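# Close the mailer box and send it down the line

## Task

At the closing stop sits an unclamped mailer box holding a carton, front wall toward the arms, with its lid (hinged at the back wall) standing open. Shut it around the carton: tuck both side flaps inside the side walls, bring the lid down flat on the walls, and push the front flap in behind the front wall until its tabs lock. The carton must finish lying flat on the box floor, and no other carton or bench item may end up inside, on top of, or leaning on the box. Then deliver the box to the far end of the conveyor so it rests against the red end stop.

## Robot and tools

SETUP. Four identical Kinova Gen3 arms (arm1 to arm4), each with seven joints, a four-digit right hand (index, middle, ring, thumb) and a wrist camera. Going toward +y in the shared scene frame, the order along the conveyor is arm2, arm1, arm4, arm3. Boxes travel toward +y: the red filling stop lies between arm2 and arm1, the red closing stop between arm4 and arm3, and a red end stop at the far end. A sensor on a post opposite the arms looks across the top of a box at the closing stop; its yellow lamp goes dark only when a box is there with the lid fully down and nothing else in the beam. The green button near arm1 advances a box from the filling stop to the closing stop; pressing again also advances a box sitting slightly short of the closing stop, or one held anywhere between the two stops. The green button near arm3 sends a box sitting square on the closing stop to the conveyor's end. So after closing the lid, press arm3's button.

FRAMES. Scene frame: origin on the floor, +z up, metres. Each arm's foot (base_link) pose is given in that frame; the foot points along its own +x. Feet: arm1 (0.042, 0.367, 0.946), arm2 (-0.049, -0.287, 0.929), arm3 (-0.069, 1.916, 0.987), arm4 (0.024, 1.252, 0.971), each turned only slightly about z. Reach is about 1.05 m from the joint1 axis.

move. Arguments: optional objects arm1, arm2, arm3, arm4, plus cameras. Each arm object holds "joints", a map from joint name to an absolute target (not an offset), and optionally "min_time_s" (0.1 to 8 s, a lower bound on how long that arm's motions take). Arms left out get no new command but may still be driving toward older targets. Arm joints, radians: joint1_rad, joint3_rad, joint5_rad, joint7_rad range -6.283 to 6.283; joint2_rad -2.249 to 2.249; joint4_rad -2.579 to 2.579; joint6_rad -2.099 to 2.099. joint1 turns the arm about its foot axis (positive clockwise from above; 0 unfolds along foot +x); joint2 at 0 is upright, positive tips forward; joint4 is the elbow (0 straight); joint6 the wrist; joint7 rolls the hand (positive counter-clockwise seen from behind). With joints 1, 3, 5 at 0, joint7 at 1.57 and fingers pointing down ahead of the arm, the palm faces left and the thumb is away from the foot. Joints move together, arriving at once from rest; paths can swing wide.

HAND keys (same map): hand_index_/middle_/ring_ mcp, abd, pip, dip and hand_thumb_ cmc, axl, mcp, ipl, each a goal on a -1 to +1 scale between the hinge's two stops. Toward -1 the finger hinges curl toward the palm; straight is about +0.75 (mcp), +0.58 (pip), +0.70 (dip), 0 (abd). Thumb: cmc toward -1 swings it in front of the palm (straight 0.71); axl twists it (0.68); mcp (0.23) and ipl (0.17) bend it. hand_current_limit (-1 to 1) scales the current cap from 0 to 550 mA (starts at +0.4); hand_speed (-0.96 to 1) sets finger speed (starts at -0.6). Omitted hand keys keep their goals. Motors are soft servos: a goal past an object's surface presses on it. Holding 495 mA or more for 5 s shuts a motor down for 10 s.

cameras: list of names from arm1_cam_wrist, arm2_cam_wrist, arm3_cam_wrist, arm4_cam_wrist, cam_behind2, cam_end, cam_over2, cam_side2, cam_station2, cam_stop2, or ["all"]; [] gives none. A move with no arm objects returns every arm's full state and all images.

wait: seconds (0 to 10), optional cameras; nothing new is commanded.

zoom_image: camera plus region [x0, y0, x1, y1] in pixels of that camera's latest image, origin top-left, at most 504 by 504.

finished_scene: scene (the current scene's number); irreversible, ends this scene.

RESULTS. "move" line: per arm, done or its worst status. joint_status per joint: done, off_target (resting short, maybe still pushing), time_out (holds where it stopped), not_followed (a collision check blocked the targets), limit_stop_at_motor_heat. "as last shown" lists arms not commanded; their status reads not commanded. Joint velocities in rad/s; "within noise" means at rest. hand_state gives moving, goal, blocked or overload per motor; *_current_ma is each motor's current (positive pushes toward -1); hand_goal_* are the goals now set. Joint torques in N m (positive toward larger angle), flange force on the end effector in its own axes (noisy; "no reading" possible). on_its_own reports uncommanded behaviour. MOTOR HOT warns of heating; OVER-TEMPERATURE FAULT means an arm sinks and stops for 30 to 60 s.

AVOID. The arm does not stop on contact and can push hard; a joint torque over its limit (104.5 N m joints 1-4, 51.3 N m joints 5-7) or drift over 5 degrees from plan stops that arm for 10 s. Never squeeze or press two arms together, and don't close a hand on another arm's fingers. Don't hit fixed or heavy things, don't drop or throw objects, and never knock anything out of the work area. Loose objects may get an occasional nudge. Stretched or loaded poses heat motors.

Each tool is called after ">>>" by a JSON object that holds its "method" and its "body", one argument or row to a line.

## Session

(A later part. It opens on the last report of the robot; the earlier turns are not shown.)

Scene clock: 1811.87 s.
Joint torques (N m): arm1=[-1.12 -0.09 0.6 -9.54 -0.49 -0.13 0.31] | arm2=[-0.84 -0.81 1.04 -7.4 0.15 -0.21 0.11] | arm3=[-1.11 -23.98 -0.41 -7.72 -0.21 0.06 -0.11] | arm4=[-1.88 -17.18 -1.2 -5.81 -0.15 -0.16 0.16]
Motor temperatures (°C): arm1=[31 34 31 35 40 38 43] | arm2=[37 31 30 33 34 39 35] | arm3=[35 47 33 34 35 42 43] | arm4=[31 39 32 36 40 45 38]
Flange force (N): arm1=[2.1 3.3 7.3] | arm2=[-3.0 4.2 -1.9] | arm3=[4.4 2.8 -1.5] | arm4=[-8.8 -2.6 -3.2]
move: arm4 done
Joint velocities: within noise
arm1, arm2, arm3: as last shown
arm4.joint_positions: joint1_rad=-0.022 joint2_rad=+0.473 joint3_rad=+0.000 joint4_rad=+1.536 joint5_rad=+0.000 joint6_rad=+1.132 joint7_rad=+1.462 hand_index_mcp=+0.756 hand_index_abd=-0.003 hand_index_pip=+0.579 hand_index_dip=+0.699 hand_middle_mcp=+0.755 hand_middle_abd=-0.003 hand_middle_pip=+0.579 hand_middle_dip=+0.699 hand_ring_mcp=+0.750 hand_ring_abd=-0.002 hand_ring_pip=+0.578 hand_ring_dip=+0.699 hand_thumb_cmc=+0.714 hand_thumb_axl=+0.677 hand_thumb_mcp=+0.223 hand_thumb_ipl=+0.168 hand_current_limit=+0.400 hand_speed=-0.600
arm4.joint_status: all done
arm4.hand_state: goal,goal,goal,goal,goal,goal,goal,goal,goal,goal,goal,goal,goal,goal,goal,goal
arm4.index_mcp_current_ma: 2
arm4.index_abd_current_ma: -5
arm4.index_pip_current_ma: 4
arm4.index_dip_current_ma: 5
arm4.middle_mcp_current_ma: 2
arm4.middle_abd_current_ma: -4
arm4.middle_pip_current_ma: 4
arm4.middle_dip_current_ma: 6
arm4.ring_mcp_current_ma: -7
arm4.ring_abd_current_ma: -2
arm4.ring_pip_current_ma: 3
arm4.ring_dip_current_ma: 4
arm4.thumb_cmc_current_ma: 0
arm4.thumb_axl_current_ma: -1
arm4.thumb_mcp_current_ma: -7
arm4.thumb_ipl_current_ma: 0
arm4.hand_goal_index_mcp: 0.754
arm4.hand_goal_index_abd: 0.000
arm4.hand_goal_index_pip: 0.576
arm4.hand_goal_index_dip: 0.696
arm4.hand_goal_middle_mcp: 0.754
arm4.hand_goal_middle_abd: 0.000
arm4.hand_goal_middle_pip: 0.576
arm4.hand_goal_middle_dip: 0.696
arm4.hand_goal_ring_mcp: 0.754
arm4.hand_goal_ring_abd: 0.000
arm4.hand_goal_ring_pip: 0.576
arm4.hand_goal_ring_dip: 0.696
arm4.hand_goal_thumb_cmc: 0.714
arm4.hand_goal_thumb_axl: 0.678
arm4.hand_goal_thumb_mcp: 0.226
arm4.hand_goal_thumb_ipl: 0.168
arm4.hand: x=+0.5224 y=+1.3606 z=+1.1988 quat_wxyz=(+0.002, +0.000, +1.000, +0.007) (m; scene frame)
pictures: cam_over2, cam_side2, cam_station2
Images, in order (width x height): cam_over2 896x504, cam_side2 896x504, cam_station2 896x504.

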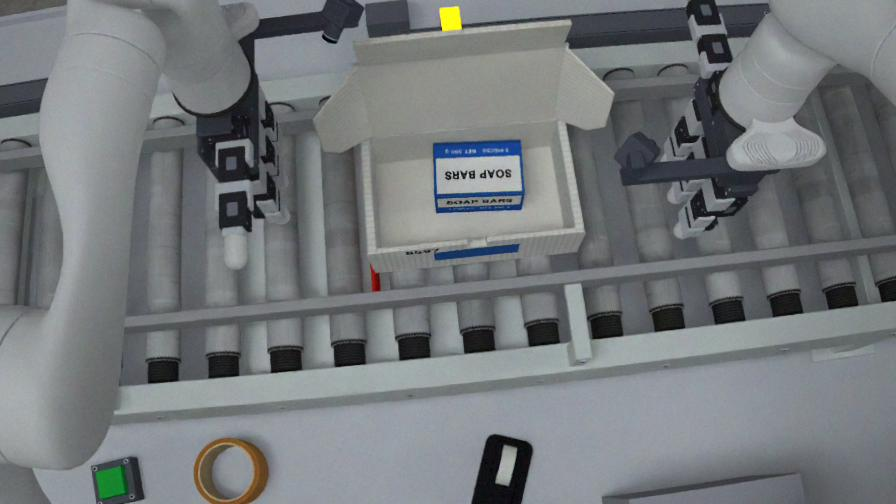

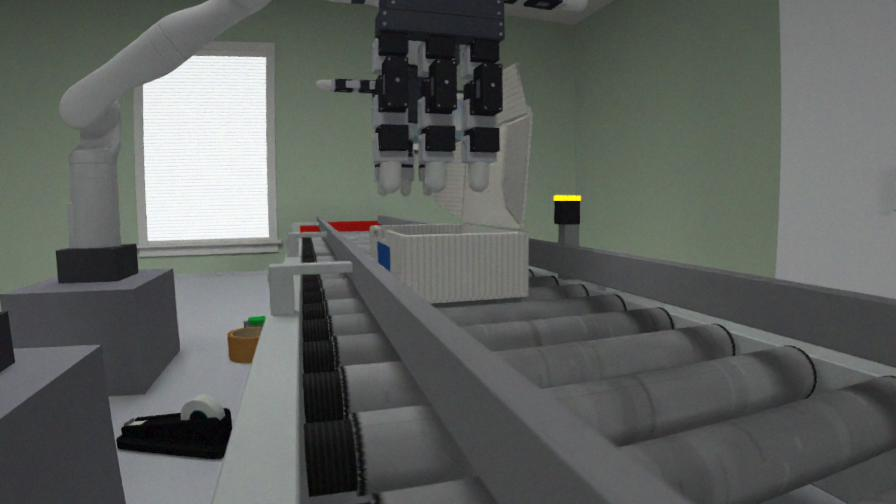

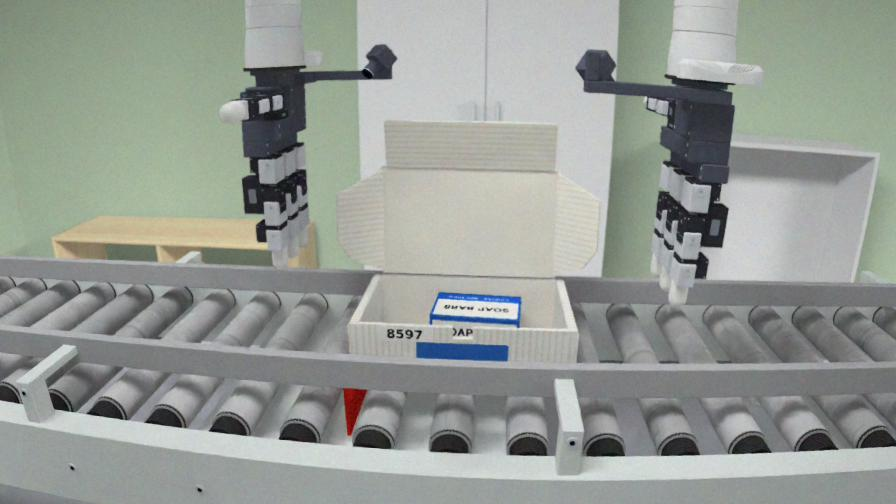

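>>> {"method": "zoom_image", "body": {
  "camera": "cam_over2",
  "region": [340, 100, 440, 300]
}}

>>> {"method": "zoom_image", "body": {
  "camera": "cam_over2",
  "region": [520, 60, 620, 260]
}}

Scaled by 2.520 from the camera's 896x504 image, which has a finer 1280x720 frame.

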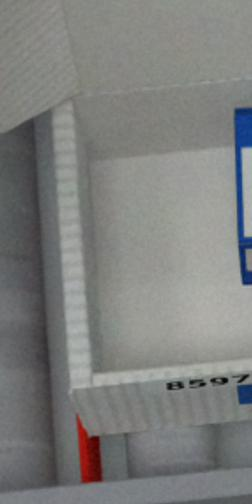

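Scaled by 2.520 from the camera's 896x504 image, which has a finer 1280x720 frame.

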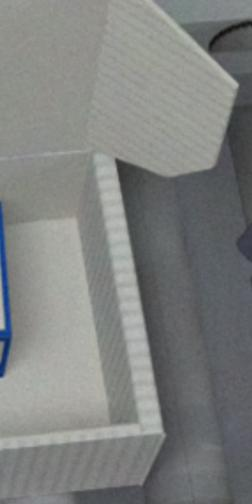

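>>> {"method": "move", "body": {
  "arm4": {"joints":{"joint1_rad":-0.1855,"joint2_rad":0.553,"joint3_rad":0,"joint4_rad":1.577,"joint5_rad":0,"joint6_rad":1.0116,"joint7_rad":1.2985,"hand_current_limit":0.75},"min_time_s":1.5},
  "cameras": ["cam_over2","cam_side2","arm4_cam_wrist"]
}}

>>> {"method": "zoom_image", "body": {
  "camera": "cam_over2",
  "region": [500, 60, 720, 300]
}}

>>> {"method": "zoom_image", "body": {
  "camera": "cam_side2",
  "region": [330, 100, 590, 340]
}}

Scene clock: 2018.37 s.
Joint torques (N m): arm1=[-1.14 -0.1 0.62 -9.53 -0.49 -0.15 0.31] | arm2=[-0.8 -0.8 1.05 -7.4 0.14 -0.22 0.1] | arm3=[-1.19 -23.98 -0.32 -7.72 -0.23 0.04 -0.08] | arm4=[-1.88 -18.05 -1.19 -5.35 -0.12 -0.13 0.19]
Motor temperatures (°C): arm1=[31 34 31 35 39 37 43] | arm2=[37 31 30 33 34 39 35] | arm3=[35 48 33 34 35 42 43] | arm4=[31 39 32 36 39 45 38]
Flange force (N): arm1=[2.1 3.4 7.2] | arm2=[-3.0 4.2 -2.0] | arm3=[4.5 2.9 -1.6] | arm4=[-9.0 -1.0 -2.1]
move: arm4 done
Joint velocities: within noise
arm1, arm2, arm3: as last shown
arm4.joint_positions: joint1_rad=-0.185 joint2_rad=+0.553 joint3_rad=+0.000 joint4_rad=+1.577 joint5_rad=+0.000 joint6_rad=+1.012 joint7_rad=+1.298 hand_index_mcp=+0.755 hand_index_abd=-0.003 hand_index_pip=+0.579 hand_index_dip=+0.699 hand_middle_mcp=+0.755 hand_middle_abd=-0.003 hand_middle_pip=+0.579 hand_middle_dip=+0.699 hand_ring_mcp=+0.751 hand_ring_abd=-0.002 hand_ring_pip=+0.578 hand_ring_dip=+0.699 hand_thumb_cmc=+0.714 hand_thumb_axl=+0.677 hand_thumb_mcp=+0.223 hand_thumb_ipl=+0.168 hand_current_limit=+0.750 hand_speed=-0.600
arm4.joint_status: all done
arm4.hand_state: goal,goal,goal,goal,goal,goal,goal,goal,goal,goal,goal,goal,goal,goal,goal,goal
arm4.index_mcp_current_ma: 2
arm4.index_abd_current_ma: -5
arm4.index_pip_current_ma: 4
arm4.index_dip_current_ma: 5
arm4.middle_mcp_current_ma: 2
arm4.middle_abd_current_ma: -4
arm4.middle_pip_current_ma: 4
arm4.middle_dip_current_ma: 6
arm4.ring_mcp_current_ma: -6
arm4.ring_abd_current_ma: -2
arm4.ring_pip_current_ma: 3
arm4.ring_dip_current_ma: 4
arm4.thumb_cmc_current_ma: 0
arm4.thumb_axl_current_ma: -1
arm4.thumb_mcp_current_ma: -7
arm4.thumb_ipl_current_ma: 0
arm4.hand_goal_index_mcp: 0.754
arm4.hand_goal_index_abd: 0.000
arm4.hand_goal_index_pip: 0.576
arm4.hand_goal_index_dip: 0.696
arm4.hand_goal_middle_mcp: 0.754
arm4.hand_goal_middle_abd: 0.000
arm4.hand_goal_middle_pip: 0.576
arm4.hand_goal_middle_dip: 0.696
arm4.hand_goal_ring_mcp: 0.754
arm4.hand_goal_ring_abd: 0.000
arm4.hand_goal_ring_pip: 0.576
arm4.hand_goal_ring_dip: 0.696
arm4.hand_goal_thumb_cmc: 0.714
arm4.hand_goal_thumb_axl: 0.678
arm4.hand_goal_thumb_mcp: 0.226
arm4.hand_goal_thumb_ipl: 0.168
arm4.hand: x=+0.5223 y=+1.4414 z=+1.1500 quat_wxyz=(+0.002, +0.000, +1.000, +0.007) (m; scene frame)
pictures: arm4_cam_wrist, cam_over2, cam_side2
Images, in order (width x height): arm4_cam_wrist 896x504, cam_over2 896x504, cam_side2 896x504.

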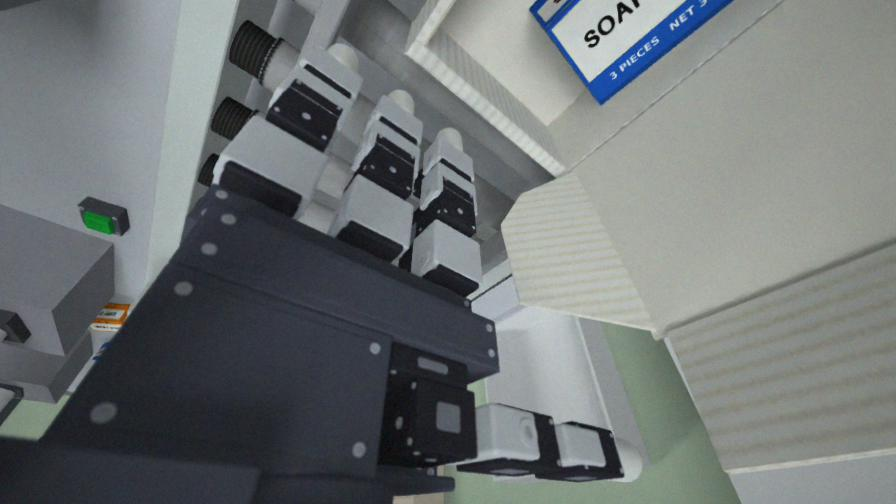

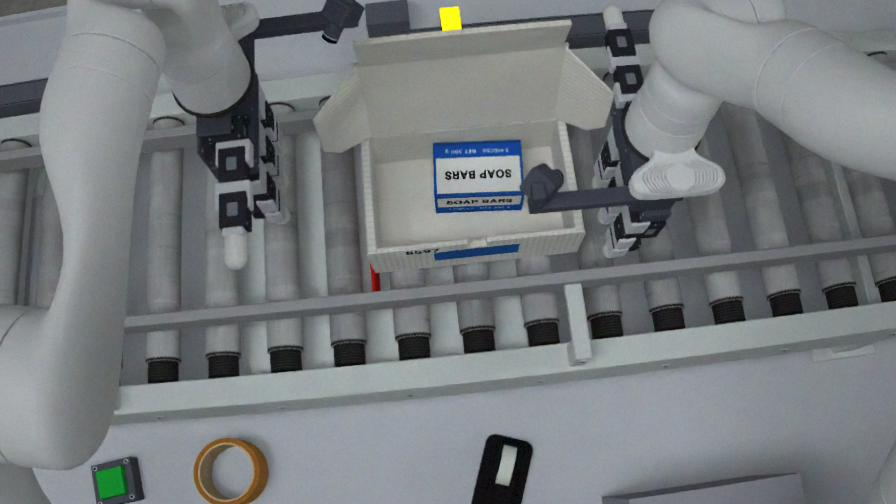

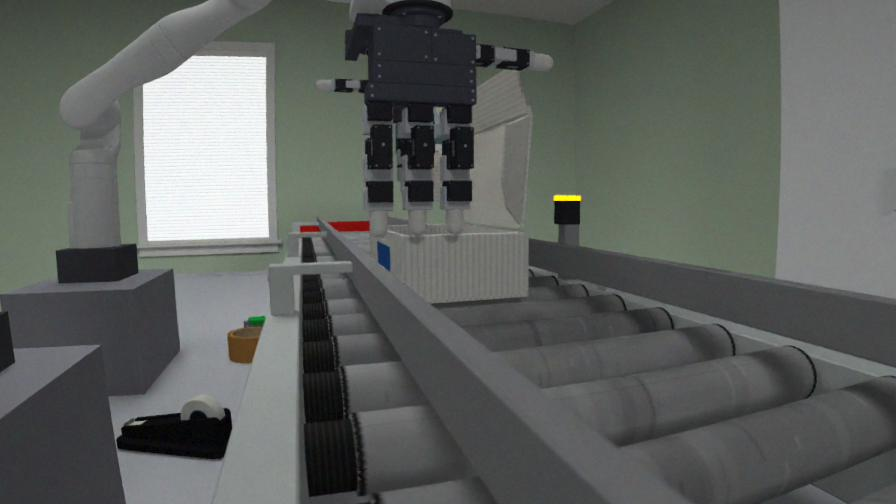

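Scaled by 2.100 from the camera's 896x504 image, which has a finer 1280x720 frame.

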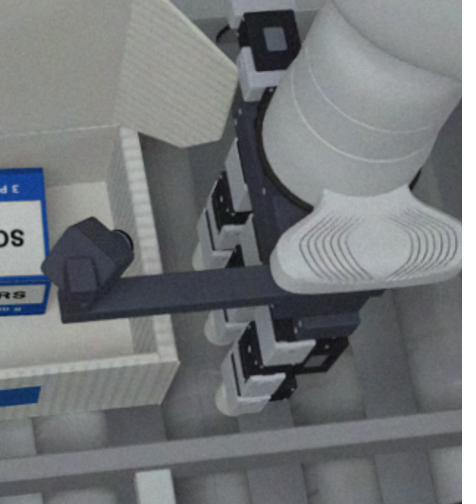

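Scaled by 1.938 from the camera's 896x504 image, which has a finer 1280x720 frame.

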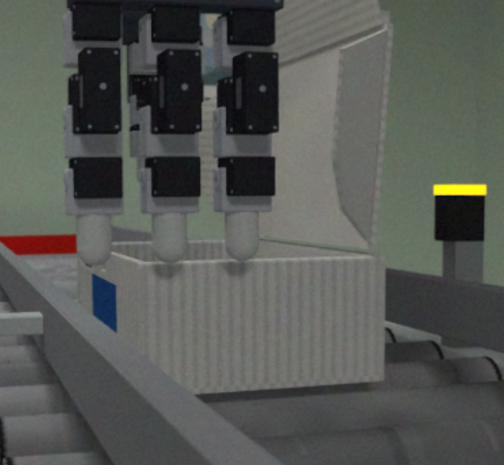

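>>> {"method": "move", "body": {
  "arm4": {"joints":{"joint1_rad":-0.022,"joint2_rad":0.473,"joint3_rad":0,"joint4_rad":1.536,"joint5_rad":0,"joint6_rad":1.132,"joint7_rad":1.462,"hand_index_mcp":1.0,"hand_ring_mcp":0.589,"hand_middle_mcp":0.685,"hand_thumb_cmc":-0.143,"hand_thumb_mcp":-0.669,"hand_thumb_ipl":0.06},"min_time_s":1.2},
  "cameras": []
}}

>>> {"method": "move", "body": {
  "arm4": {"joints":{"joint1_rad":-0.0332,"joint2_rad":0.7816,"joint3_rad":0,"joint4_rad":1.0646,"joint5_rad":0,"joint6_rad":1.2954,"joint7_rad":1.4508},"min_time_s":1.5},
  "cameras": ["cam_over2","cam_side2","arm4_cam_wrist"]
}}

>>> {"method": "zoom_image", "body": {
  "camera": "cam_side2",
  "region": [370, 0, 630, 300]
}}

Scene clock: 2155.90 s.
Joint torques (N m): arm1=[-1.14 -0.11 0.63 -9.54 -0.5 -0.14 0.31] | arm2=[-0.8 -0.82 1.07 -7.43 0.13 -0.22 0.1] | arm3=[-1.08 -24.02 -0.3 -7.78 -0.25 0.09 -0.11] | arm4=[-1.91 -17.02 -1.2 -5.66 -0.18 -0.15 0.24]
Motor temperatures (°C): arm1=[31 34 31 35 39 37 43] | arm2=[37 31 30 33 34 39 35] | arm3=[35 48 33 34 35 42 43] | arm4=[31 37 32 35 39 45 38]
Flange force (N): arm1=[2.1 3.4 7.3] | arm2=[-3.0 4.3 -1.8] | arm3=[4.0 2.6 -1.3] | arm4=[-8.9 -2.5 -3.5]
move: arm4 done
Joint velocities: within noise
arm1.joint_positions: joint1_rad=-0.800 joint2_rad=-0.375 joint3_rad=-0.093 joint4_rad=+1.476 joint5_rad=-0.024 joint6_rad=+1.941 joint7_rad=+1.786 hand_index_mcp=+0.753 hand_index_abd=+0.000 hand_index_pip=+0.577 hand_index_dip=+0.696 hand_middle_mcp=+0.753 hand_middle_abd=+0.000 hand_middle_pip=+0.577 hand_middle_dip=+0.696 hand_ring_mcp=+0.753 hand_ring_abd=+0.000 hand_ring_pip=+0.577 hand_ring_dip=+0.696 hand_thumb_cmc=+0.714 hand_thumb_axl=+0.677 hand_thumb_mcp=+0.224 hand_thumb_ipl=+0.168 hand_current_limit=+0.400 hand_speed=-0.600
arm1.joint_status: not commanded
arm1.hand_state: goal,goal,goal,goal,goal,goal,goal,goal,goal,goal,goal,goal,goal,goal,goal,goal
arm1.index_mcp_current_ma: -2
arm1.index_abd_current_ma: 0
arm1.index_pip_current_ma: 2
arm1.index_dip_current_ma: 0
arm1.middle_mcp_current_ma: -2
arm1.middle_abd_current_ma: 0
arm1.middle_pip_current_ma: 2
arm1.middle_dip_current_ma: 0
arm1.ring_mcp_current_ma: -2
arm1.ring_abd_current_ma: 0
arm1.ring_pip_current_ma: 2
arm1.ring_dip_current_ma: 0
arm1.thumb_cmc_current_ma: 1
arm1.thumb_axl_current_ma: -2
arm1.thumb_mcp_current_ma: -9
arm1.thumb_ipl_current_ma: -1
arm1.hand_goal_index_mcp: 0.754
arm1.hand_goal_index_abd: 0.000
arm1.hand_goal_index_pip: 0.576
arm1.hand_goal_index_dip: 0.696
arm1.hand_goal_middle_mcp: 0.754
arm1.hand_goal_middle_abd: 0.000
arm1.hand_goal_middle_pip: 0.576
arm1.hand_goal_middle_dip: 0.696
arm1.hand_goal_ring_mcp: 0.754
arm1.hand_goal_ring_abd: 0.000
arm1.hand_goal_ring_pip: 0.576
arm1.hand_goal_ring_dip: 0.696
arm1.hand_goal_thumb_cmc: 0.714
arm1.hand_goal_thumb_axl: 0.678
arm1.hand_goal_thumb_mcp: 0.226
arm1.hand_goal_thumb_ipl: 0.168
arm1.hand: x=+0.0719 y=+0.5348 z=+1.4659 quat_wxyz=(+0.048, -0.562, +0.826, +0.020) (m; scene frame)
arm2.joint_positions: joint1_rad=+0.131 joint2_rad=-0.418 joint3_rad=-0.038 joint4_rad=+1.515 joint5_rad=-0.067 joint6_rad=+1.958 joint7_rad=+1.639 hand_index_mcp=+0.753 hand_index_abd=+0.000 hand_index_pip=+0.577 hand_index_dip=+0.696 hand_middle_mcp=+0.753 hand_middle_abd=+0.000 hand_middle_pip=+0.577 hand_middle_dip=+0.696 hand_ring_mcp=+0.753 hand_ring_abd=+0.000 hand_ring_pip=+0.577 hand_ring_dip=+0.696 hand_thumb_cmc=+0.714 hand_thumb_axl=+0.677 hand_thumb_mcp=+0.224 hand_thumb_ipl=+0.168 hand_current_limit=+0.400 hand_speed=-0.600
arm2.joint_status: not commanded
arm2.hand_state: goal,goal,goal,goal,goal,overload,goal,goal,goal,goal,goal,goal,goal,goal,goal,goal
arm2.index_mcp_current_ma: -2
arm2.index_abd_current_ma: 0
arm2.index_pip_current_ma: 2
arm2.index_dip_current_ma: 0
arm2.middle_mcp_current_ma: -2
arm2.middle_abd_current_ma: 0
arm2.middle_pip_current_ma: 2
arm2.middle_dip_current_ma: 0
arm2.ring_mcp_current_ma: -2
arm2.ring_abd_current_ma: 0
arm2.ring_pip_current_ma: 2
arm2.ring_dip_current_ma: 0
arm2.thumb_cmc_current_ma: 1
arm2.thumb_axl_current_ma: -2
arm2.thumb_mcp_current_ma: -8
arm2.thumb_ipl_current_ma: -1
arm2.hand_goal_index_mcp: 0.754
arm2.hand_goal_index_abd: 0.000
arm2.hand_goal_index_pip: 0.576
arm2.hand_goal_index_dip: 0.696
arm2.hand_goal_middle_mcp: 0.754
arm2.hand_goal_middle_abd: 0.000
arm2.hand_goal_middle_pip: 0.576
arm2.hand_goal_middle_dip: 0.696
arm2.hand_goal_ring_mcp: 0.754
arm2.hand_goal_ring_abd: 0.000
arm2.hand_goal_ring_pip: 0.576
arm2.hand_goal_ring_dip: 0.696
arm2.hand_goal_thumb_cmc: 0.714
arm2.hand_goal_thumb_axl: 0.678
arm2.hand_goal_thumb_mcp: 0.226
arm2.hand_goal_thumb_ipl: 0.168
arm2.hand: x=+0.1135 y=-0.2342 z=+1.4473 quat_wxyz=(+0.046, +0.053, +0.997, +0.017) (m; scene frame)
arm3: as last shown
arm4.joint_positions: joint1_rad=-0.022 joint2_rad=+0.473 joint3_rad=+0.000 joint4_rad=+1.536 joint5_rad=+0.000 joint6_rad=+1.132 joint7_rad=+1.462 hand_index_mcp=+0.989 hand_index_abd=-0.003 hand_index_pip=+0.578 hand_index_dip=+0.699 hand_middle_mcp=+0.688 hand_middle_abd=-0.003 hand_middle_pip=+0.578 hand_middle_dip=+0.699 hand_ring_mcp=+0.593 hand_ring_abd=-0.002 hand_ring_pip=+0.578 hand_ring_dip=+0.699 hand_thumb_cmc=-0.139 hand_thumb_axl=+0.677 hand_thumb_mcp=-0.667 hand_thumb_ipl=+0.061 hand_current_limit=+0.750 hand_speed=-0.600
arm4.joint_status: all done
arm4.hand_state: goal,goal,goal,goal,goal,goal,goal,goal,goal,goal,goal,goal,goal,goal,goal,goal
arm4.index_mcp_current_ma: -26
arm4.index_abd_current_ma: -5
arm4.index_pip_current_ma: 3
arm4.index_dip_current_ma: 4
arm4.middle_mcp_current_ma: 3
arm4.middle_abd_current_ma: -4
arm4.middle_pip_current_ma: 4
arm4.middle_dip_current_ma: 5
arm4.ring_mcp_current_ma: 6
arm4.ring_abd_current_ma: -2
arm4.ring_pip_current_ma: 3
arm4.ring_dip_current_ma: 4
arm4.thumb_cmc_current_ma: 5
arm4.thumb_axl_current_ma: -1
arm4.thumb_mcp_current_ma: 3
arm4.thumb_ipl_current_ma: 2
arm4.hand_goal_index_mcp: 1.000
arm4.hand_goal_index_abd: 0.000
arm4.hand_goal_index_pip: 0.576
arm4.hand_goal_index_dip: 0.696
arm4.hand_goal_middle_mcp: 0.686
arm4.hand_goal_middle_abd: 0.000
arm4.hand_goal_middle_pip: 0.576
arm4.hand_goal_middle_dip: 0.696
arm4.hand_goal_ring_mcp: 0.590
arm4.hand_goal_ring_abd: 0.000
arm4.hand_goal_ring_pip: 0.576
arm4.hand_goal_ring_dip: 0.696
arm4.hand_goal_thumb_cmc: -0.142
arm4.hand_goal_thumb_axl: 0.678
arm4.hand_goal_thumb_mcp: -0.668
arm4.hand_goal_thumb_ipl: 0.060
arm4.hand: x=+0.5224 y=+1.3606 z=+1.1988 quat_wxyz=(+0.002, +0.000, +1.000, +0.007) (m; scene frame)
pictures: none
No camera images: "cameras" was empty.

Scene clock: 2157.73 s.
Joint torques (N m): arm1=[-1.14 -0.13 0.62 -9.57 -0.51 -0.15 0.33] | arm2=[-0.8 -0.81 1.06 -7.4 0.16 -0.2 0.1] | arm3=[-1.1 -24.06 -0.4 -7.67 -0.26 0.04 -0.08] | arm4=[-2 -22.39 -1.07 -6.14 -0.23 -0.08 0.21]
Motor temperatures (°C): arm1=[31 34 31 35 39 37 43] | arm2=[37 31 30 33 34 39 35] | arm3=[35 48 33 34 35 42 43] | arm4=[31 37 32 35 39 45 38]
Flange force (N): arm1=[2.0 3.4 7.4] | arm2=[-3.1 4.3 -1.9] | arm3=[5.2 2.9 -1.7] | arm4=[-12.3 -1.5 -3.5]
move: arm4 done
Joint velocities: within noise
arm1, arm2, arm3: as last shown
arm4.joint_positions: joint1_rad=-0.033 joint2_rad=+0.782 joint3_rad=+0.000 joint4_rad=+1.065 joint5_rad=+0.000 joint6_rad=+1.295 joint7_rad=+1.451 hand_index_mcp=+0.989 hand_index_abd=-0.003 hand_index_pip=+0.578 hand_index_dip=+0.699 hand_middle_mcp=+0.688 hand_middle_abd=-0.003 hand_middle_pip=+0.578 hand_middle_dip=+0.699 hand_ring_mcp=+0.593 hand_ring_abd=-0.002 hand_ring_pip=+0.578 hand_ring_dip=+0.699 hand_thumb_cmc=-0.139 hand_thumb_axl=+0.677 hand_thumb_mcp=-0.667 hand_thumb_ipl=+0.061 hand_current_limit=+0.750 hand_speed=-0.600
arm4.joint_status: all done
arm4.hand_state: goal,goal,goal,goal,goal,goal,goal,goal,goal,goal,goal,goal,goal,goal,goal,goal
arm4.index_mcp_current_ma: -26
arm4.index_abd_current_ma: -5
arm4.index_pip_current_ma: 3
arm4.index_dip_current_ma: 4
arm4.middle_mcp_current_ma: 3
arm4.middle_abd_current_ma: -4
arm4.middle_pip_current_ma: 4
arm4.middle_dip_current_ma: 5
arm4.ring_mcp_current_ma: 6
arm4.ring_abd_current_ma: -2
arm4.ring_pip_current_ma: 3
arm4.ring_dip_current_ma: 4
arm4.thumb_cmc_current_ma: 5
arm4.thumb_axl_current_ma: -1
arm4.thumb_mcp_current_ma: 3
arm4.thumb_ipl_current_ma: 2
arm4.hand_goal_index_mcp: 1.000
arm4.hand_goal_index_abd: 0.000
arm4.hand_goal_index_pip: 0.576
arm4.hand_goal_index_dip: 0.696
arm4.hand_goal_middle_mcp: 0.686
arm4.hand_goal_middle_abd: 0.000
arm4.hand_goal_middle_pip: 0.576
arm4.hand_goal_middle_dip: 0.696
arm4.hand_goal_ring_mcp: 0.590
arm4.hand_goal_ring_abd: 0.000
arm4.hand_goal_ring_pip: 0.576
arm4.hand_goal_ring_dip: 0.696
arm4.hand_goal_thumb_cmc: -0.142
arm4.hand_goal_thumb_axl: 0.678
arm4.hand_goal_thumb_mcp: -0.668
arm4.hand_goal_thumb_ipl: 0.060
arm4.hand: x=+0.6437 y=+1.3810 z=+1.1714 quat_wxyz=(+0.002, +0.000, +1.000, +0.007) (m; scene frame)
pictures: arm4_cam_wrist, cam_over2, cam_side2
Images, in order (width x height): arm4_cam_wrist 896x504, cam_over2 896x504, cam_side2 896x504.

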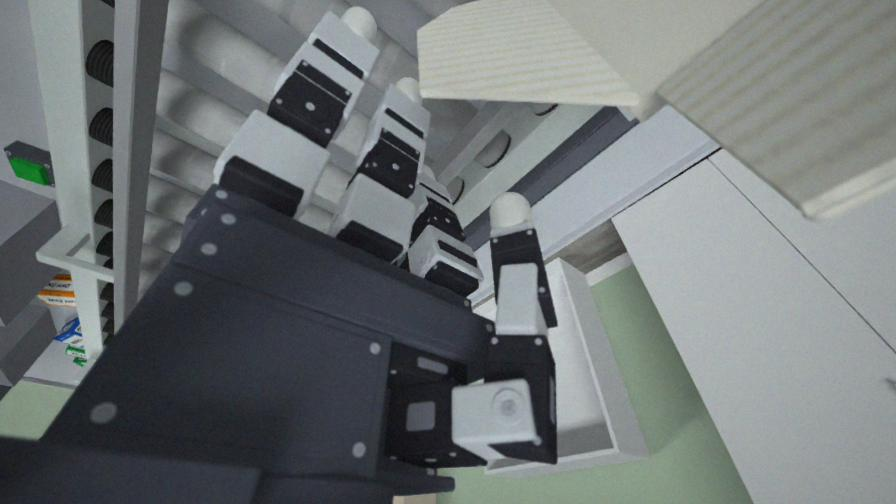

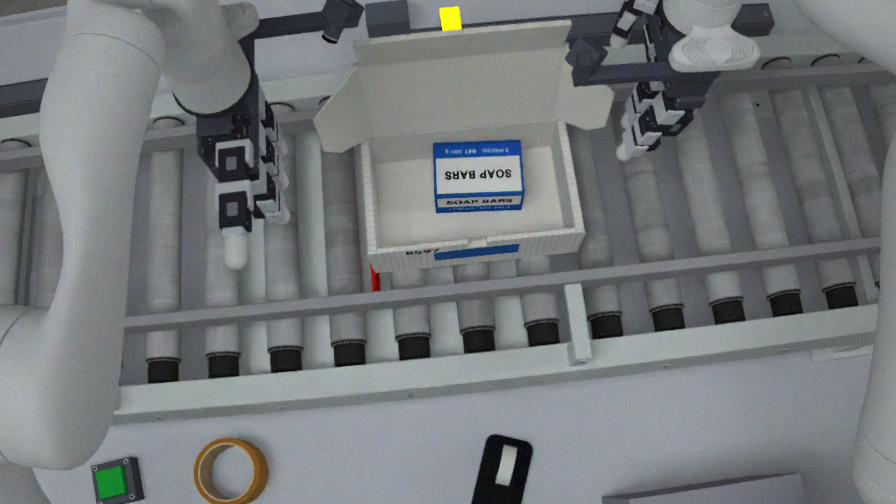

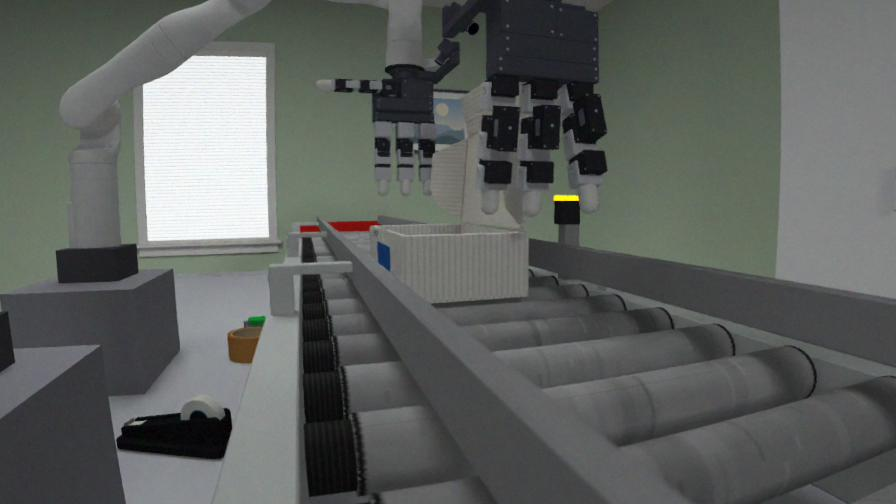

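Scaled by 1.680 from the camera's 896x504 image, which has a finer 1280x720 frame.

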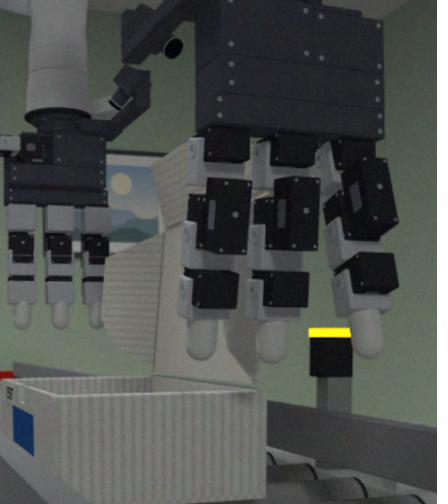

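>>> {"method": "move", "body": {
  "arm4": {"joints":{"joint1_rad":-0.0908,"joint2_rad":0.7915,"joint3_rad":0,"joint4_rad":1.0447,"joint5_rad":0,"joint6_rad":1.3054,"joint7_rad":1.3932},"min_time_s":1.0},
  "cameras": ["cam_over2","cam_side2","arm4_cam_wrist"]
}}

>>> {"method": "zoom_image", "body": {
  "camera": "cam_over2",
  "region": [500, 0, 700, 200]
}}

Scene clock: 2182.97 s.
Joint torques (N m): arm1=[-1.14 -0.1 0.61 -9.51 -0.5 -0.16 0.32] | arm2=[-0.81 -0.83 1.06 -7.43 0.16 -0.22 0.06] | arm3=[-1.08 -23.99 -0.3 -7.67 -0.24 0.01 -0.11] | arm4=[-1.95 -22.4 -1.15 -6.21 -0.12 -0.15 0.15]
Motor temperatures (°C): arm1=[31 34 31 35 39 37 43] | arm2=[37 31 30 33 34 39 35] | arm3=[35 48 33 34 35 42 43] | arm4=[31 37 32 35 39 45 38]
Flange force (N): arm1=[2.1 3.4 7.1] | arm2=[-3.0 4.2 -1.9] | arm3=[5.0 2.8 -1.8] | arm4=[-12.2 -0.8 -3.8]
move: arm4 done
Joint velocities: within noise
arm1, arm2, arm3: as last shown
arm4.joint_positions: joint1_rad=-0.091 joint2_rad=+0.792 joint3_rad=+0.000 joint4_rad=+1.045 joint5_rad=+0.000 joint6_rad=+1.305 joint7_rad=+1.393 hand_index_mcp=+0.989 hand_index_abd=-0.003 hand_index_pip=+0.578 hand_index_dip=+0.699 hand_middle_mcp=+0.688 hand_middle_abd=-0.003 hand_middle_pip=+0.578 hand_middle_dip=+0.699 hand_ring_mcp=+0.593 hand_ring_abd=-0.002 hand_ring_pip=+0.578 hand_ring_dip=+0.699 hand_thumb_cmc=-0.139 hand_thumb_axl=+0.677 hand_thumb_mcp=-0.667 hand_thumb_ipl=+0.061 hand_current_limit=+0.750 hand_speed=-0.600
arm4.joint_status: all done
arm4.hand_state: goal,goal,goal,goal,goal,goal,goal,goal,goal,goal,goal,goal,goal,goal,goal,goal
arm4.index_mcp_current_ma: -26
arm4.index_abd_current_ma: -5
arm4.index_pip_current_ma: 3
arm4.index_dip_current_ma: 4
arm4.middle_mcp_current_ma: 3
arm4.middle_abd_current_ma: -4
arm4.middle_pip_current_ma: 4
arm4.middle_dip_current_ma: 5
arm4.ring_mcp_current_ma: 6
arm4.ring_abd_current_ma: -2
arm4.ring_pip_current_ma: 3
arm4.ring_dip_current_ma: 4
arm4.thumb_cmc_current_ma: 5
arm4.thumb_axl_current_ma: -1
arm4.thumb_mcp_current_ma: 3
arm4.thumb_ipl_current_ma: 2
arm4.hand_goal_index_mcp: 1.000
arm4.hand_goal_index_abd: 0.000
arm4.hand_goal_index_pip: 0.576
arm4.hand_goal_index_dip: 0.696
arm4.hand_goal_middle_mcp: 0.686
arm4.hand_goal_middle_abd: 0.000
arm4.hand_goal_middle_pip: 0.576
arm4.hand_goal_middle_dip: 0.696
arm4.hand_goal_ring_mcp: 0.590
arm4.hand_goal_ring_abd: 0.000
arm4.hand_goal_ring_pip: 0.576
arm4.hand_goal_ring_dip: 0.696
arm4.hand_goal_thumb_cmc: -0.142
arm4.hand_goal_thumb_axl: 0.678
arm4.hand_goal_thumb_mcp: -0.668
arm4.hand_goal_thumb_ipl: 0.060
arm4.hand: x=+0.6437 y=+1.4160 z=+1.1720 quat_wxyz=(+0.002, +0.000, +1.000, +0.007) (m; scene frame)
pictures: arm4_cam_wrist, cam_over2, cam_side2
Images, in order (width x height): arm4_cam_wrist 896x504, cam_over2 896x504, cam_side2 896x504.

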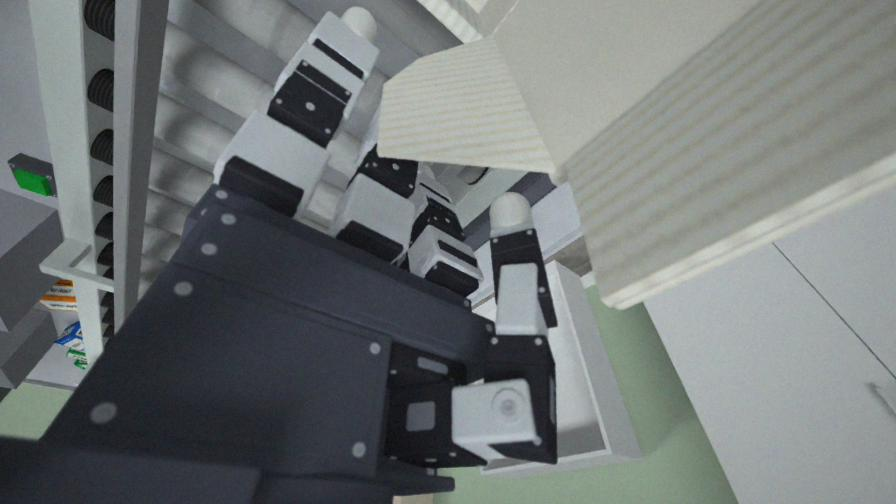

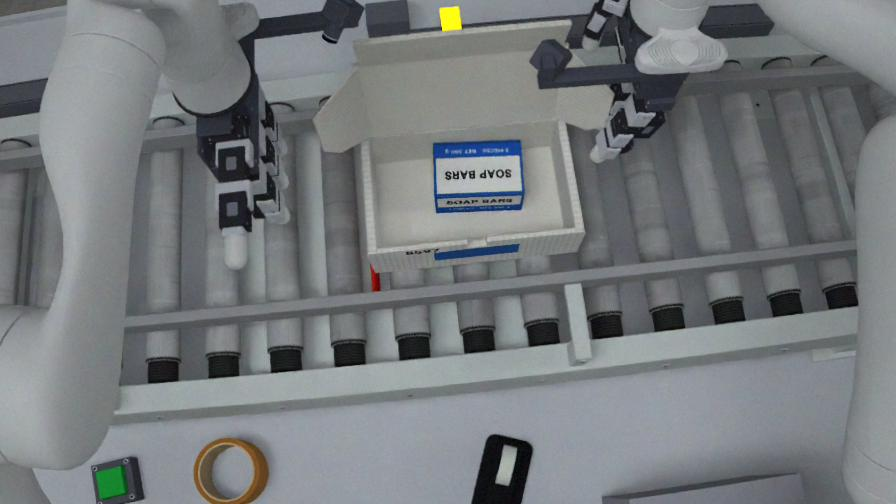

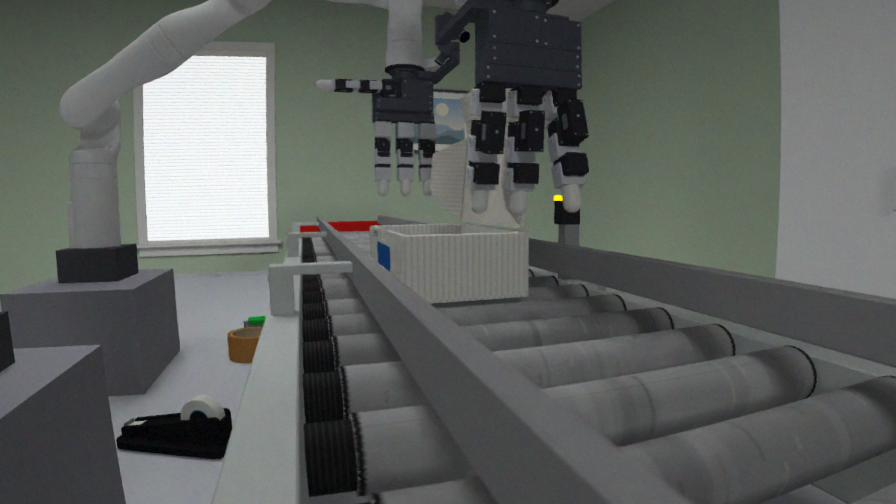

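Scaled by 2.520 from the camera's 896x504 image, which has a finer 1280x720 frame.

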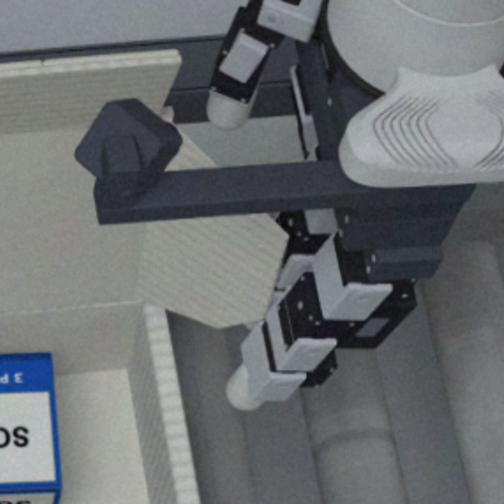

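>>> {"method": "move", "body": {
  "arm4": {"joints":{"joint1_rad":-0.0879,"joint2_rad":0.8182,"joint3_rad":0,"joint4_rad":0.9913,"joint5_rad":0,"joint6_rad":1.3321,"joint7_rad":1.3961},"min_time_s":0.6}
}}

>>> {"method": "move", "body": {
  "arm4": {"joints":{"joint1_rad":-0.1499,"joint2_rad":0.8366,"joint3_rad":0,"joint4_rad":0.9546,"joint5_rad":0,"joint6_rad":1.3504,"joint7_rad":1.3341},"min_time_s":1.5},
  "cameras": ["cam_over2","cam_side2","arm4_cam_wrist"]
}}

>>> {"method": "zoom_image", "body": {
  "camera": "cam_over2",
  "region": [500, 0, 700, 200]
}}

>>> {"method": "zoom_image", "body": {
  "camera": "cam_side2",
  "region": [400, 60, 600, 320]
}}

Scene clock: 2207.03 s.
Joint torques (N m): arm1=[-1.13 -0.1 0.61 -9.51 -0.5 -0.14 0.31] | arm2=[-0.82 -0.83 1.04 -7.41 0.15 -0.22 0.11] | arm3=[-1.14 -23.98 -0.35 -7.68 -0.23 0.08 -0.11] | arm4=[-1.89 -22.9 -0.91 -6.28 -0.19 -0.14 0.19]
Motor temperatures (°C): arm1=[31 34 31 35 39 37 43] | arm2=[37 31 30 33 34 39 35] | arm3=[35 48 33 34 35 42 43] | arm4=[31 38 32 36 39 45 38]
Flange force (N): arm1=[2.1 3.3 7.2] | arm2=[-3.1 4.2 -1.9] | arm3=[4.7 2.8 -1.6] | arm4=[-12.8 -0.6 -3.8]
move: arm4 done
Joint velocities: within noise
arm1, arm2, arm3: as last shown
arm4.joint_positions: joint1_rad=-0.088 joint2_rad=+0.818 joint3_rad=+0.000 joint4_rad=+0.991 joint5_rad=+0.000 joint6_rad=+1.332 joint7_rad=+1.396 hand_index_mcp=+0.989 hand_index_abd=-0.003 hand_index_pip=+0.578 hand_index_dip=+0.699 hand_middle_mcp=+0.688 hand_middle_abd=-0.003 hand_middle_pip=+0.578 hand_middle_dip=+0.699 hand_ring_mcp=+0.593 hand_ring_abd=-0.002 hand_ring_pip=+0.578 hand_ring_dip=+0.699 hand_thumb_cmc=-0.139 hand_thumb_axl=+0.677 hand_thumb_mcp=-0.667 hand_thumb_ipl=+0.061 hand_current_limit=+0.750 hand_speed=-0.600
arm4.joint_status: all done
arm4.hand_state: goal,goal,goal,goal,goal,goal,goal,goal,goal,goal,goal,goal,goal,goal,goal,goal
arm4.index_mcp_current_ma: -26
arm4.index_abd_current_ma: -5
arm4.index_pip_current_ma: 3
arm4.index_dip_current_ma: 4
arm4.middle_mcp_current_ma: 3
arm4.middle_abd_current_ma: -4
arm4.middle_pip_current_ma: 4
arm4.middle_dip_current_ma: 5
arm4.ring_mcp_current_ma: 6
arm4.ring_abd_current_ma: -2
arm4.ring_pip_current_ma: 3
arm4.ring_dip_current_ma: 4
arm4.thumb_cmc_current_ma: 5
arm4.thumb_axl_current_ma: -1
arm4.thumb_mcp_current_ma: 3
arm4.thumb_ipl_current_ma: 2
arm4.hand_goal_index_mcp: 1.000
arm4.hand_goal_index_abd: 0.000
arm4.hand_goal_index_pip: 0.576
arm4.hand_goal_index_dip: 0.696
arm4.hand_goal_middle_mcp: 0.686
arm4.hand_goal_middle_abd: 0.000
arm4.hand_goal_middle_pip: 0.576
arm4.hand_goal_middle_dip: 0.696
arm4.hand_goal_ring_mcp: 0.590
arm4.hand_goal_ring_abd: 0.000
arm4.hand_goal_ring_pip: 0.576
arm4.hand_goal_ring_dip: 0.696
arm4.hand_goal_thumb_cmc: -0.142
arm4.hand_goal_thumb_axl: 0.678
arm4.hand_goal_thumb_mcp: -0.668
arm4.hand_goal_thumb_ipl: 0.060
arm4.hand: x=+0.6536 y=+1.4160 z=+1.1721 quat_wxyz=(+0.002, +0.000, +1.000, +0.007) (m; scene frame)
pictures: none

Scene clock: 2208.90 s.
Joint torques (N m): arm1=[-1.14 -0.1 0.63 -9.54 -0.49 -0.14 0.3] | arm2=[-0.84 -0.84 1.04 -7.38 0.13 -0.2 0.07] | arm3=[-0.98 -23.98 -0.29 -7.71 -0.22 0.03 -0.07] | arm4=[-5.83 -21.17 -3.96 -5.86 -1.71 -0.6 0.39]
Motor temperatures (°C): arm1=[31 34 31 35 39 37 43] | arm2=[37 31 30 33 34 39 35] | arm3=[35 48 33 34 35 42 43] | arm4=[31 38 32 36 39 45 38]
Flange force (N): arm1=[2.1 3.4 7.3] | arm2=[-3.1 4.1 -2.0] | arm3=[4.7 2.5 -1.7] | arm4=[-13.0 -5.8 -7.3]
move: arm4 done
Joint velocities: within noise
arm1, arm2: as last shown
arm3.joint_positions: joint1_rad=+0.136 joint2_rad=+0.936 joint3_rad=+0.000 joint4_rad=+0.684 joint5_rad=+0.000 joint6_rad=+1.521 joint7_rad=-1.398 hand_index_mcp=+0.750 hand_index_abd=+0.002 hand_index_pip=+0.580 hand_index_dip=+0.697 hand_middle_mcp=+0.752 hand_middle_abd=+0.000 hand_middle_pip=+0.578 hand_middle_dip=+0.698 hand_ring_mcp=+0.755 hand_ring_abd=-0.003 hand_ring_pip=+0.577 hand_ring_dip=+0.699 hand_thumb_cmc=+0.712 hand_thumb_axl=+0.677 hand_thumb_mcp=+0.224 hand_thumb_ipl=+0.168 hand_current_limit=+0.400 hand_speed=-0.600
arm3.joint_status: not commanded
arm3.hand_state: goal,goal,goal,goal,goal,goal,goal,goal,goal,goal,goal,goal,goal,goal,goal,goal
arm3.index_mcp_current_ma: -12
arm3.index_abd_current_ma: 6
arm3.index_pip_current_ma: 7
arm3.index_dip_current_ma: 1
arm3.middle_mcp_current_ma: -6
arm3.middle_abd_current_ma: 0
arm3.middle_pip_current_ma: 6
arm3.middle_dip_current_ma: 7
arm3.ring_mcp_current_ma: 2
arm3.ring_abd_current_ma: -8
arm3.ring_pip_current_ma: 3
arm3.ring_dip_current_ma: 7
arm3.thumb_cmc_current_ma: -7
arm3.thumb_axl_current_ma: -2
arm3.thumb_mcp_current_ma: -9
arm3.thumb_ipl_current_ma: -1
arm3.hand_goal_index_mcp: 0.754
arm3.hand_goal_index_abd: 0.000
arm3.hand_goal_index_pip: 0.578
arm3.hand_goal_index_dip: 0.696
arm3.hand_goal_middle_mcp: 0.754
arm3.hand_goal_middle_abd: 0.000
arm3.hand_goal_middle_pip: 0.576
arm3.hand_goal_middle_dip: 0.696
arm3.hand_goal_ring_mcp: 0.754
arm3.hand_goal_ring_abd: 0.000
arm3.hand_goal_ring_pip: 0.576
arm3.hand_goal_ring_dip: 0.696
arm3.hand_goal_thumb_cmc: 0.714
arm3.hand_goal_thumb_axl: 0.678
arm3.hand_goal_thumb_mcp: 0.226
arm3.hand_goal_thumb_ipl: 0.168
arm3.hand: x=+0.5477 y=+1.6944 z=+1.2019 quat_wxyz=(-0.001, +1.000, +0.001, -0.001) (m; scene frame)
arm4.joint_positions: joint1_rad=-0.150 joint2_rad=+0.837 joint3_rad=+0.000 joint4_rad=+0.955 joint5_rad=+0.000 joint6_rad=+1.350 joint7_rad=+1.334 hand_index_mcp=+0.989 hand_index_abd=-0.003 hand_index_pip=+0.578 hand_index_dip=+0.699 hand_middle_mcp=+0.727 hand_middle_abd=+0.013 hand_middle_pip=+0.585 hand_middle_dip=+0.699 hand_ring_mcp=+0.577 hand_ring_abd=-0.029 hand_ring_pip=+0.573 hand_ring_dip=+0.699 hand_thumb_cmc=-0.124 hand_thumb_axl=+0.720 hand_thumb_mcp=-0.690 hand_thumb_ipl=+0.054 hand_current_limit=+0.750 hand_speed=-0.600
arm4.joint_status: all done
arm4.hand_state: goal,goal,goal,goal,blocked,goal,goal,goal,goal,blocked,goal,goal,goal,blocked,blocked,goal
arm4.index_mcp_current_ma: -26
arm4.index_abd_current_ma: -5
arm4.index_pip_current_ma: 3
arm4.index_dip_current_ma: 4
arm4.middle_mcp_current_ma: 136
arm4.middle_abd_current_ma: 26
arm4.middle_pip_current_ma: 19
arm4.middle_dip_current_ma: 5
arm4.ring_mcp_current_ma: -31
arm4.ring_abd_current_ma: -69
arm4.ring_pip_current_ma: -4
arm4.ring_dip_current_ma: 4
arm4.thumb_cmc_current_ma: 47
arm4.thumb_axl_current_ma: 161
arm4.thumb_mcp_current_ma: -81
arm4.thumb_ipl_current_ma: -17
arm4.hand_goal_index_mcp: 1.000
arm4.hand_goal_index_abd: 0.000
arm4.hand_goal_index_pip: 0.576
arm4.hand_goal_index_dip: 0.696
arm4.hand_goal_middle_mcp: 0.686
arm4.hand_goal_middle_abd: 0.000
arm4.hand_goal_middle_pip: 0.576
arm4.hand_goal_middle_dip: 0.696
arm4.hand_goal_ring_mcp: 0.590
arm4.hand_goal_ring_abd: 0.000
arm4.hand_goal_ring_pip: 0.576
arm4.hand_goal_ring_dip: 0.696
arm4.hand_goal_thumb_cmc: -0.142
arm4.hand_goal_thumb_axl: 0.678
arm4.hand_goal_thumb_mcp: -0.668
arm4.hand_goal_thumb_ipl: 0.060
arm4.hand: x=+0.6538 y=+1.4549 z=+1.1726 quat_wxyz=(+0.002, +0.000, +1.000, +0.007) (m; scene frame)
pictures: arm4_cam_wrist, cam_over2, cam_side2
Images, in order (width x height): arm4_cam_wrist 896x504, cam_over2 896x504, cam_side2 896x504.

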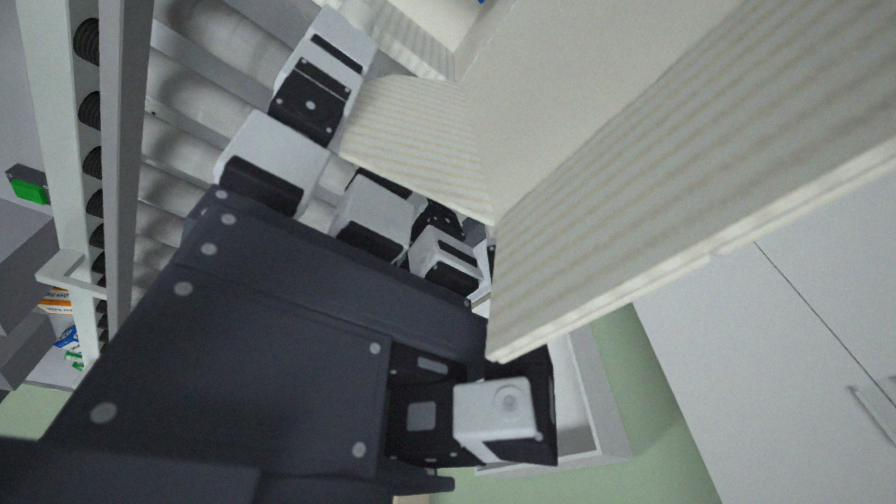

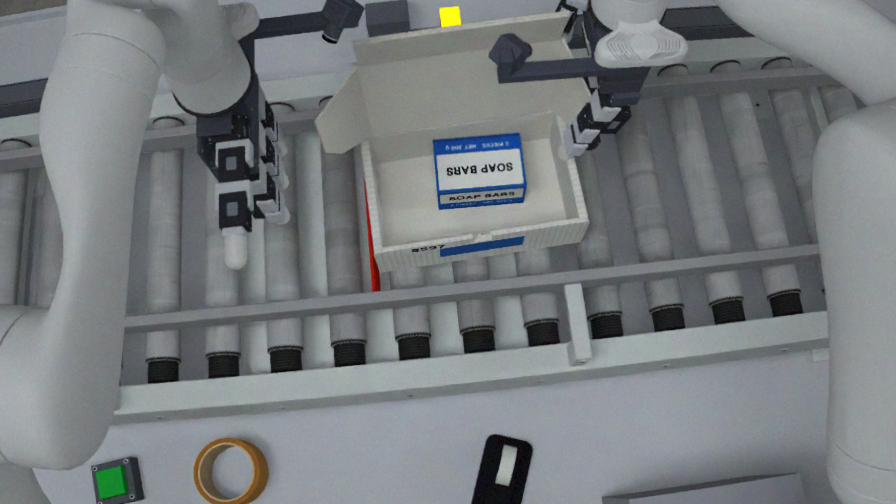

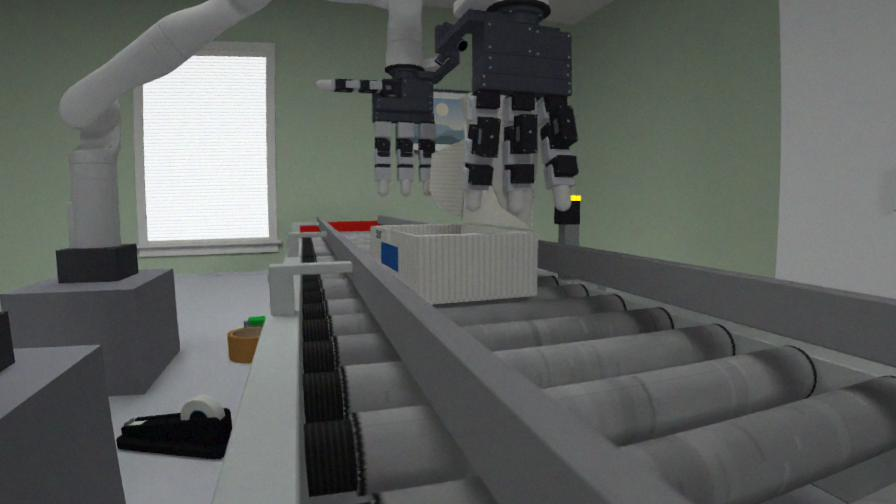

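Scaled by 2.520 from the camera's 896x504 image, which has a finer 1280x720 frame.

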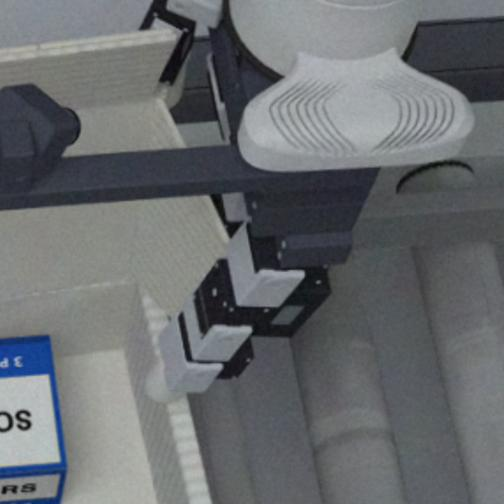

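Scaled by 1.938 from the camera's 896x504 image, which has a finer 1280x720 frame.

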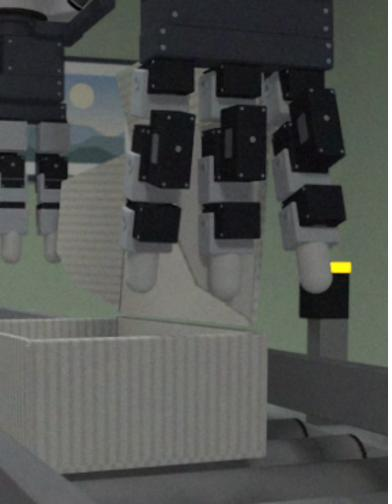

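>>> {"method": "zoom_image", "body": {
  "camera": "arm4_cam_wrist",
  "region": [320, 60, 620, 400]
}}

>>> {"method": "zoom_image", "body": {
  "camera": "cam_over2",
  "region": [300, 0, 660, 300]
}}

Scaled by 1.482 from the camera's 896x504 image, which has a finer 1280x720 frame.

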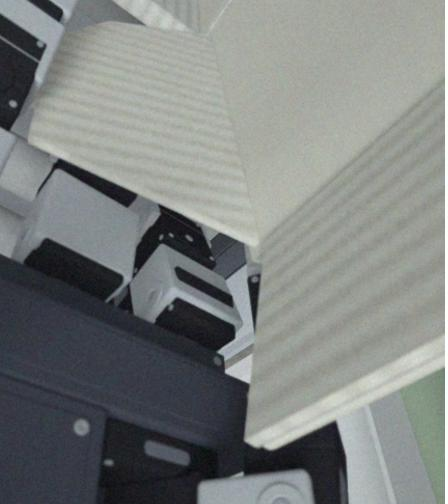

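Scaled by 1.400 from the camera's 896x504 image, which has a finer 1280x720 frame.

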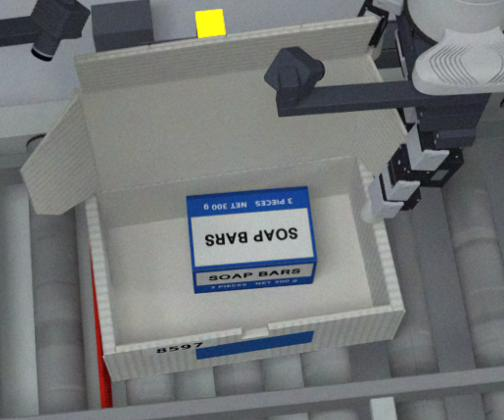

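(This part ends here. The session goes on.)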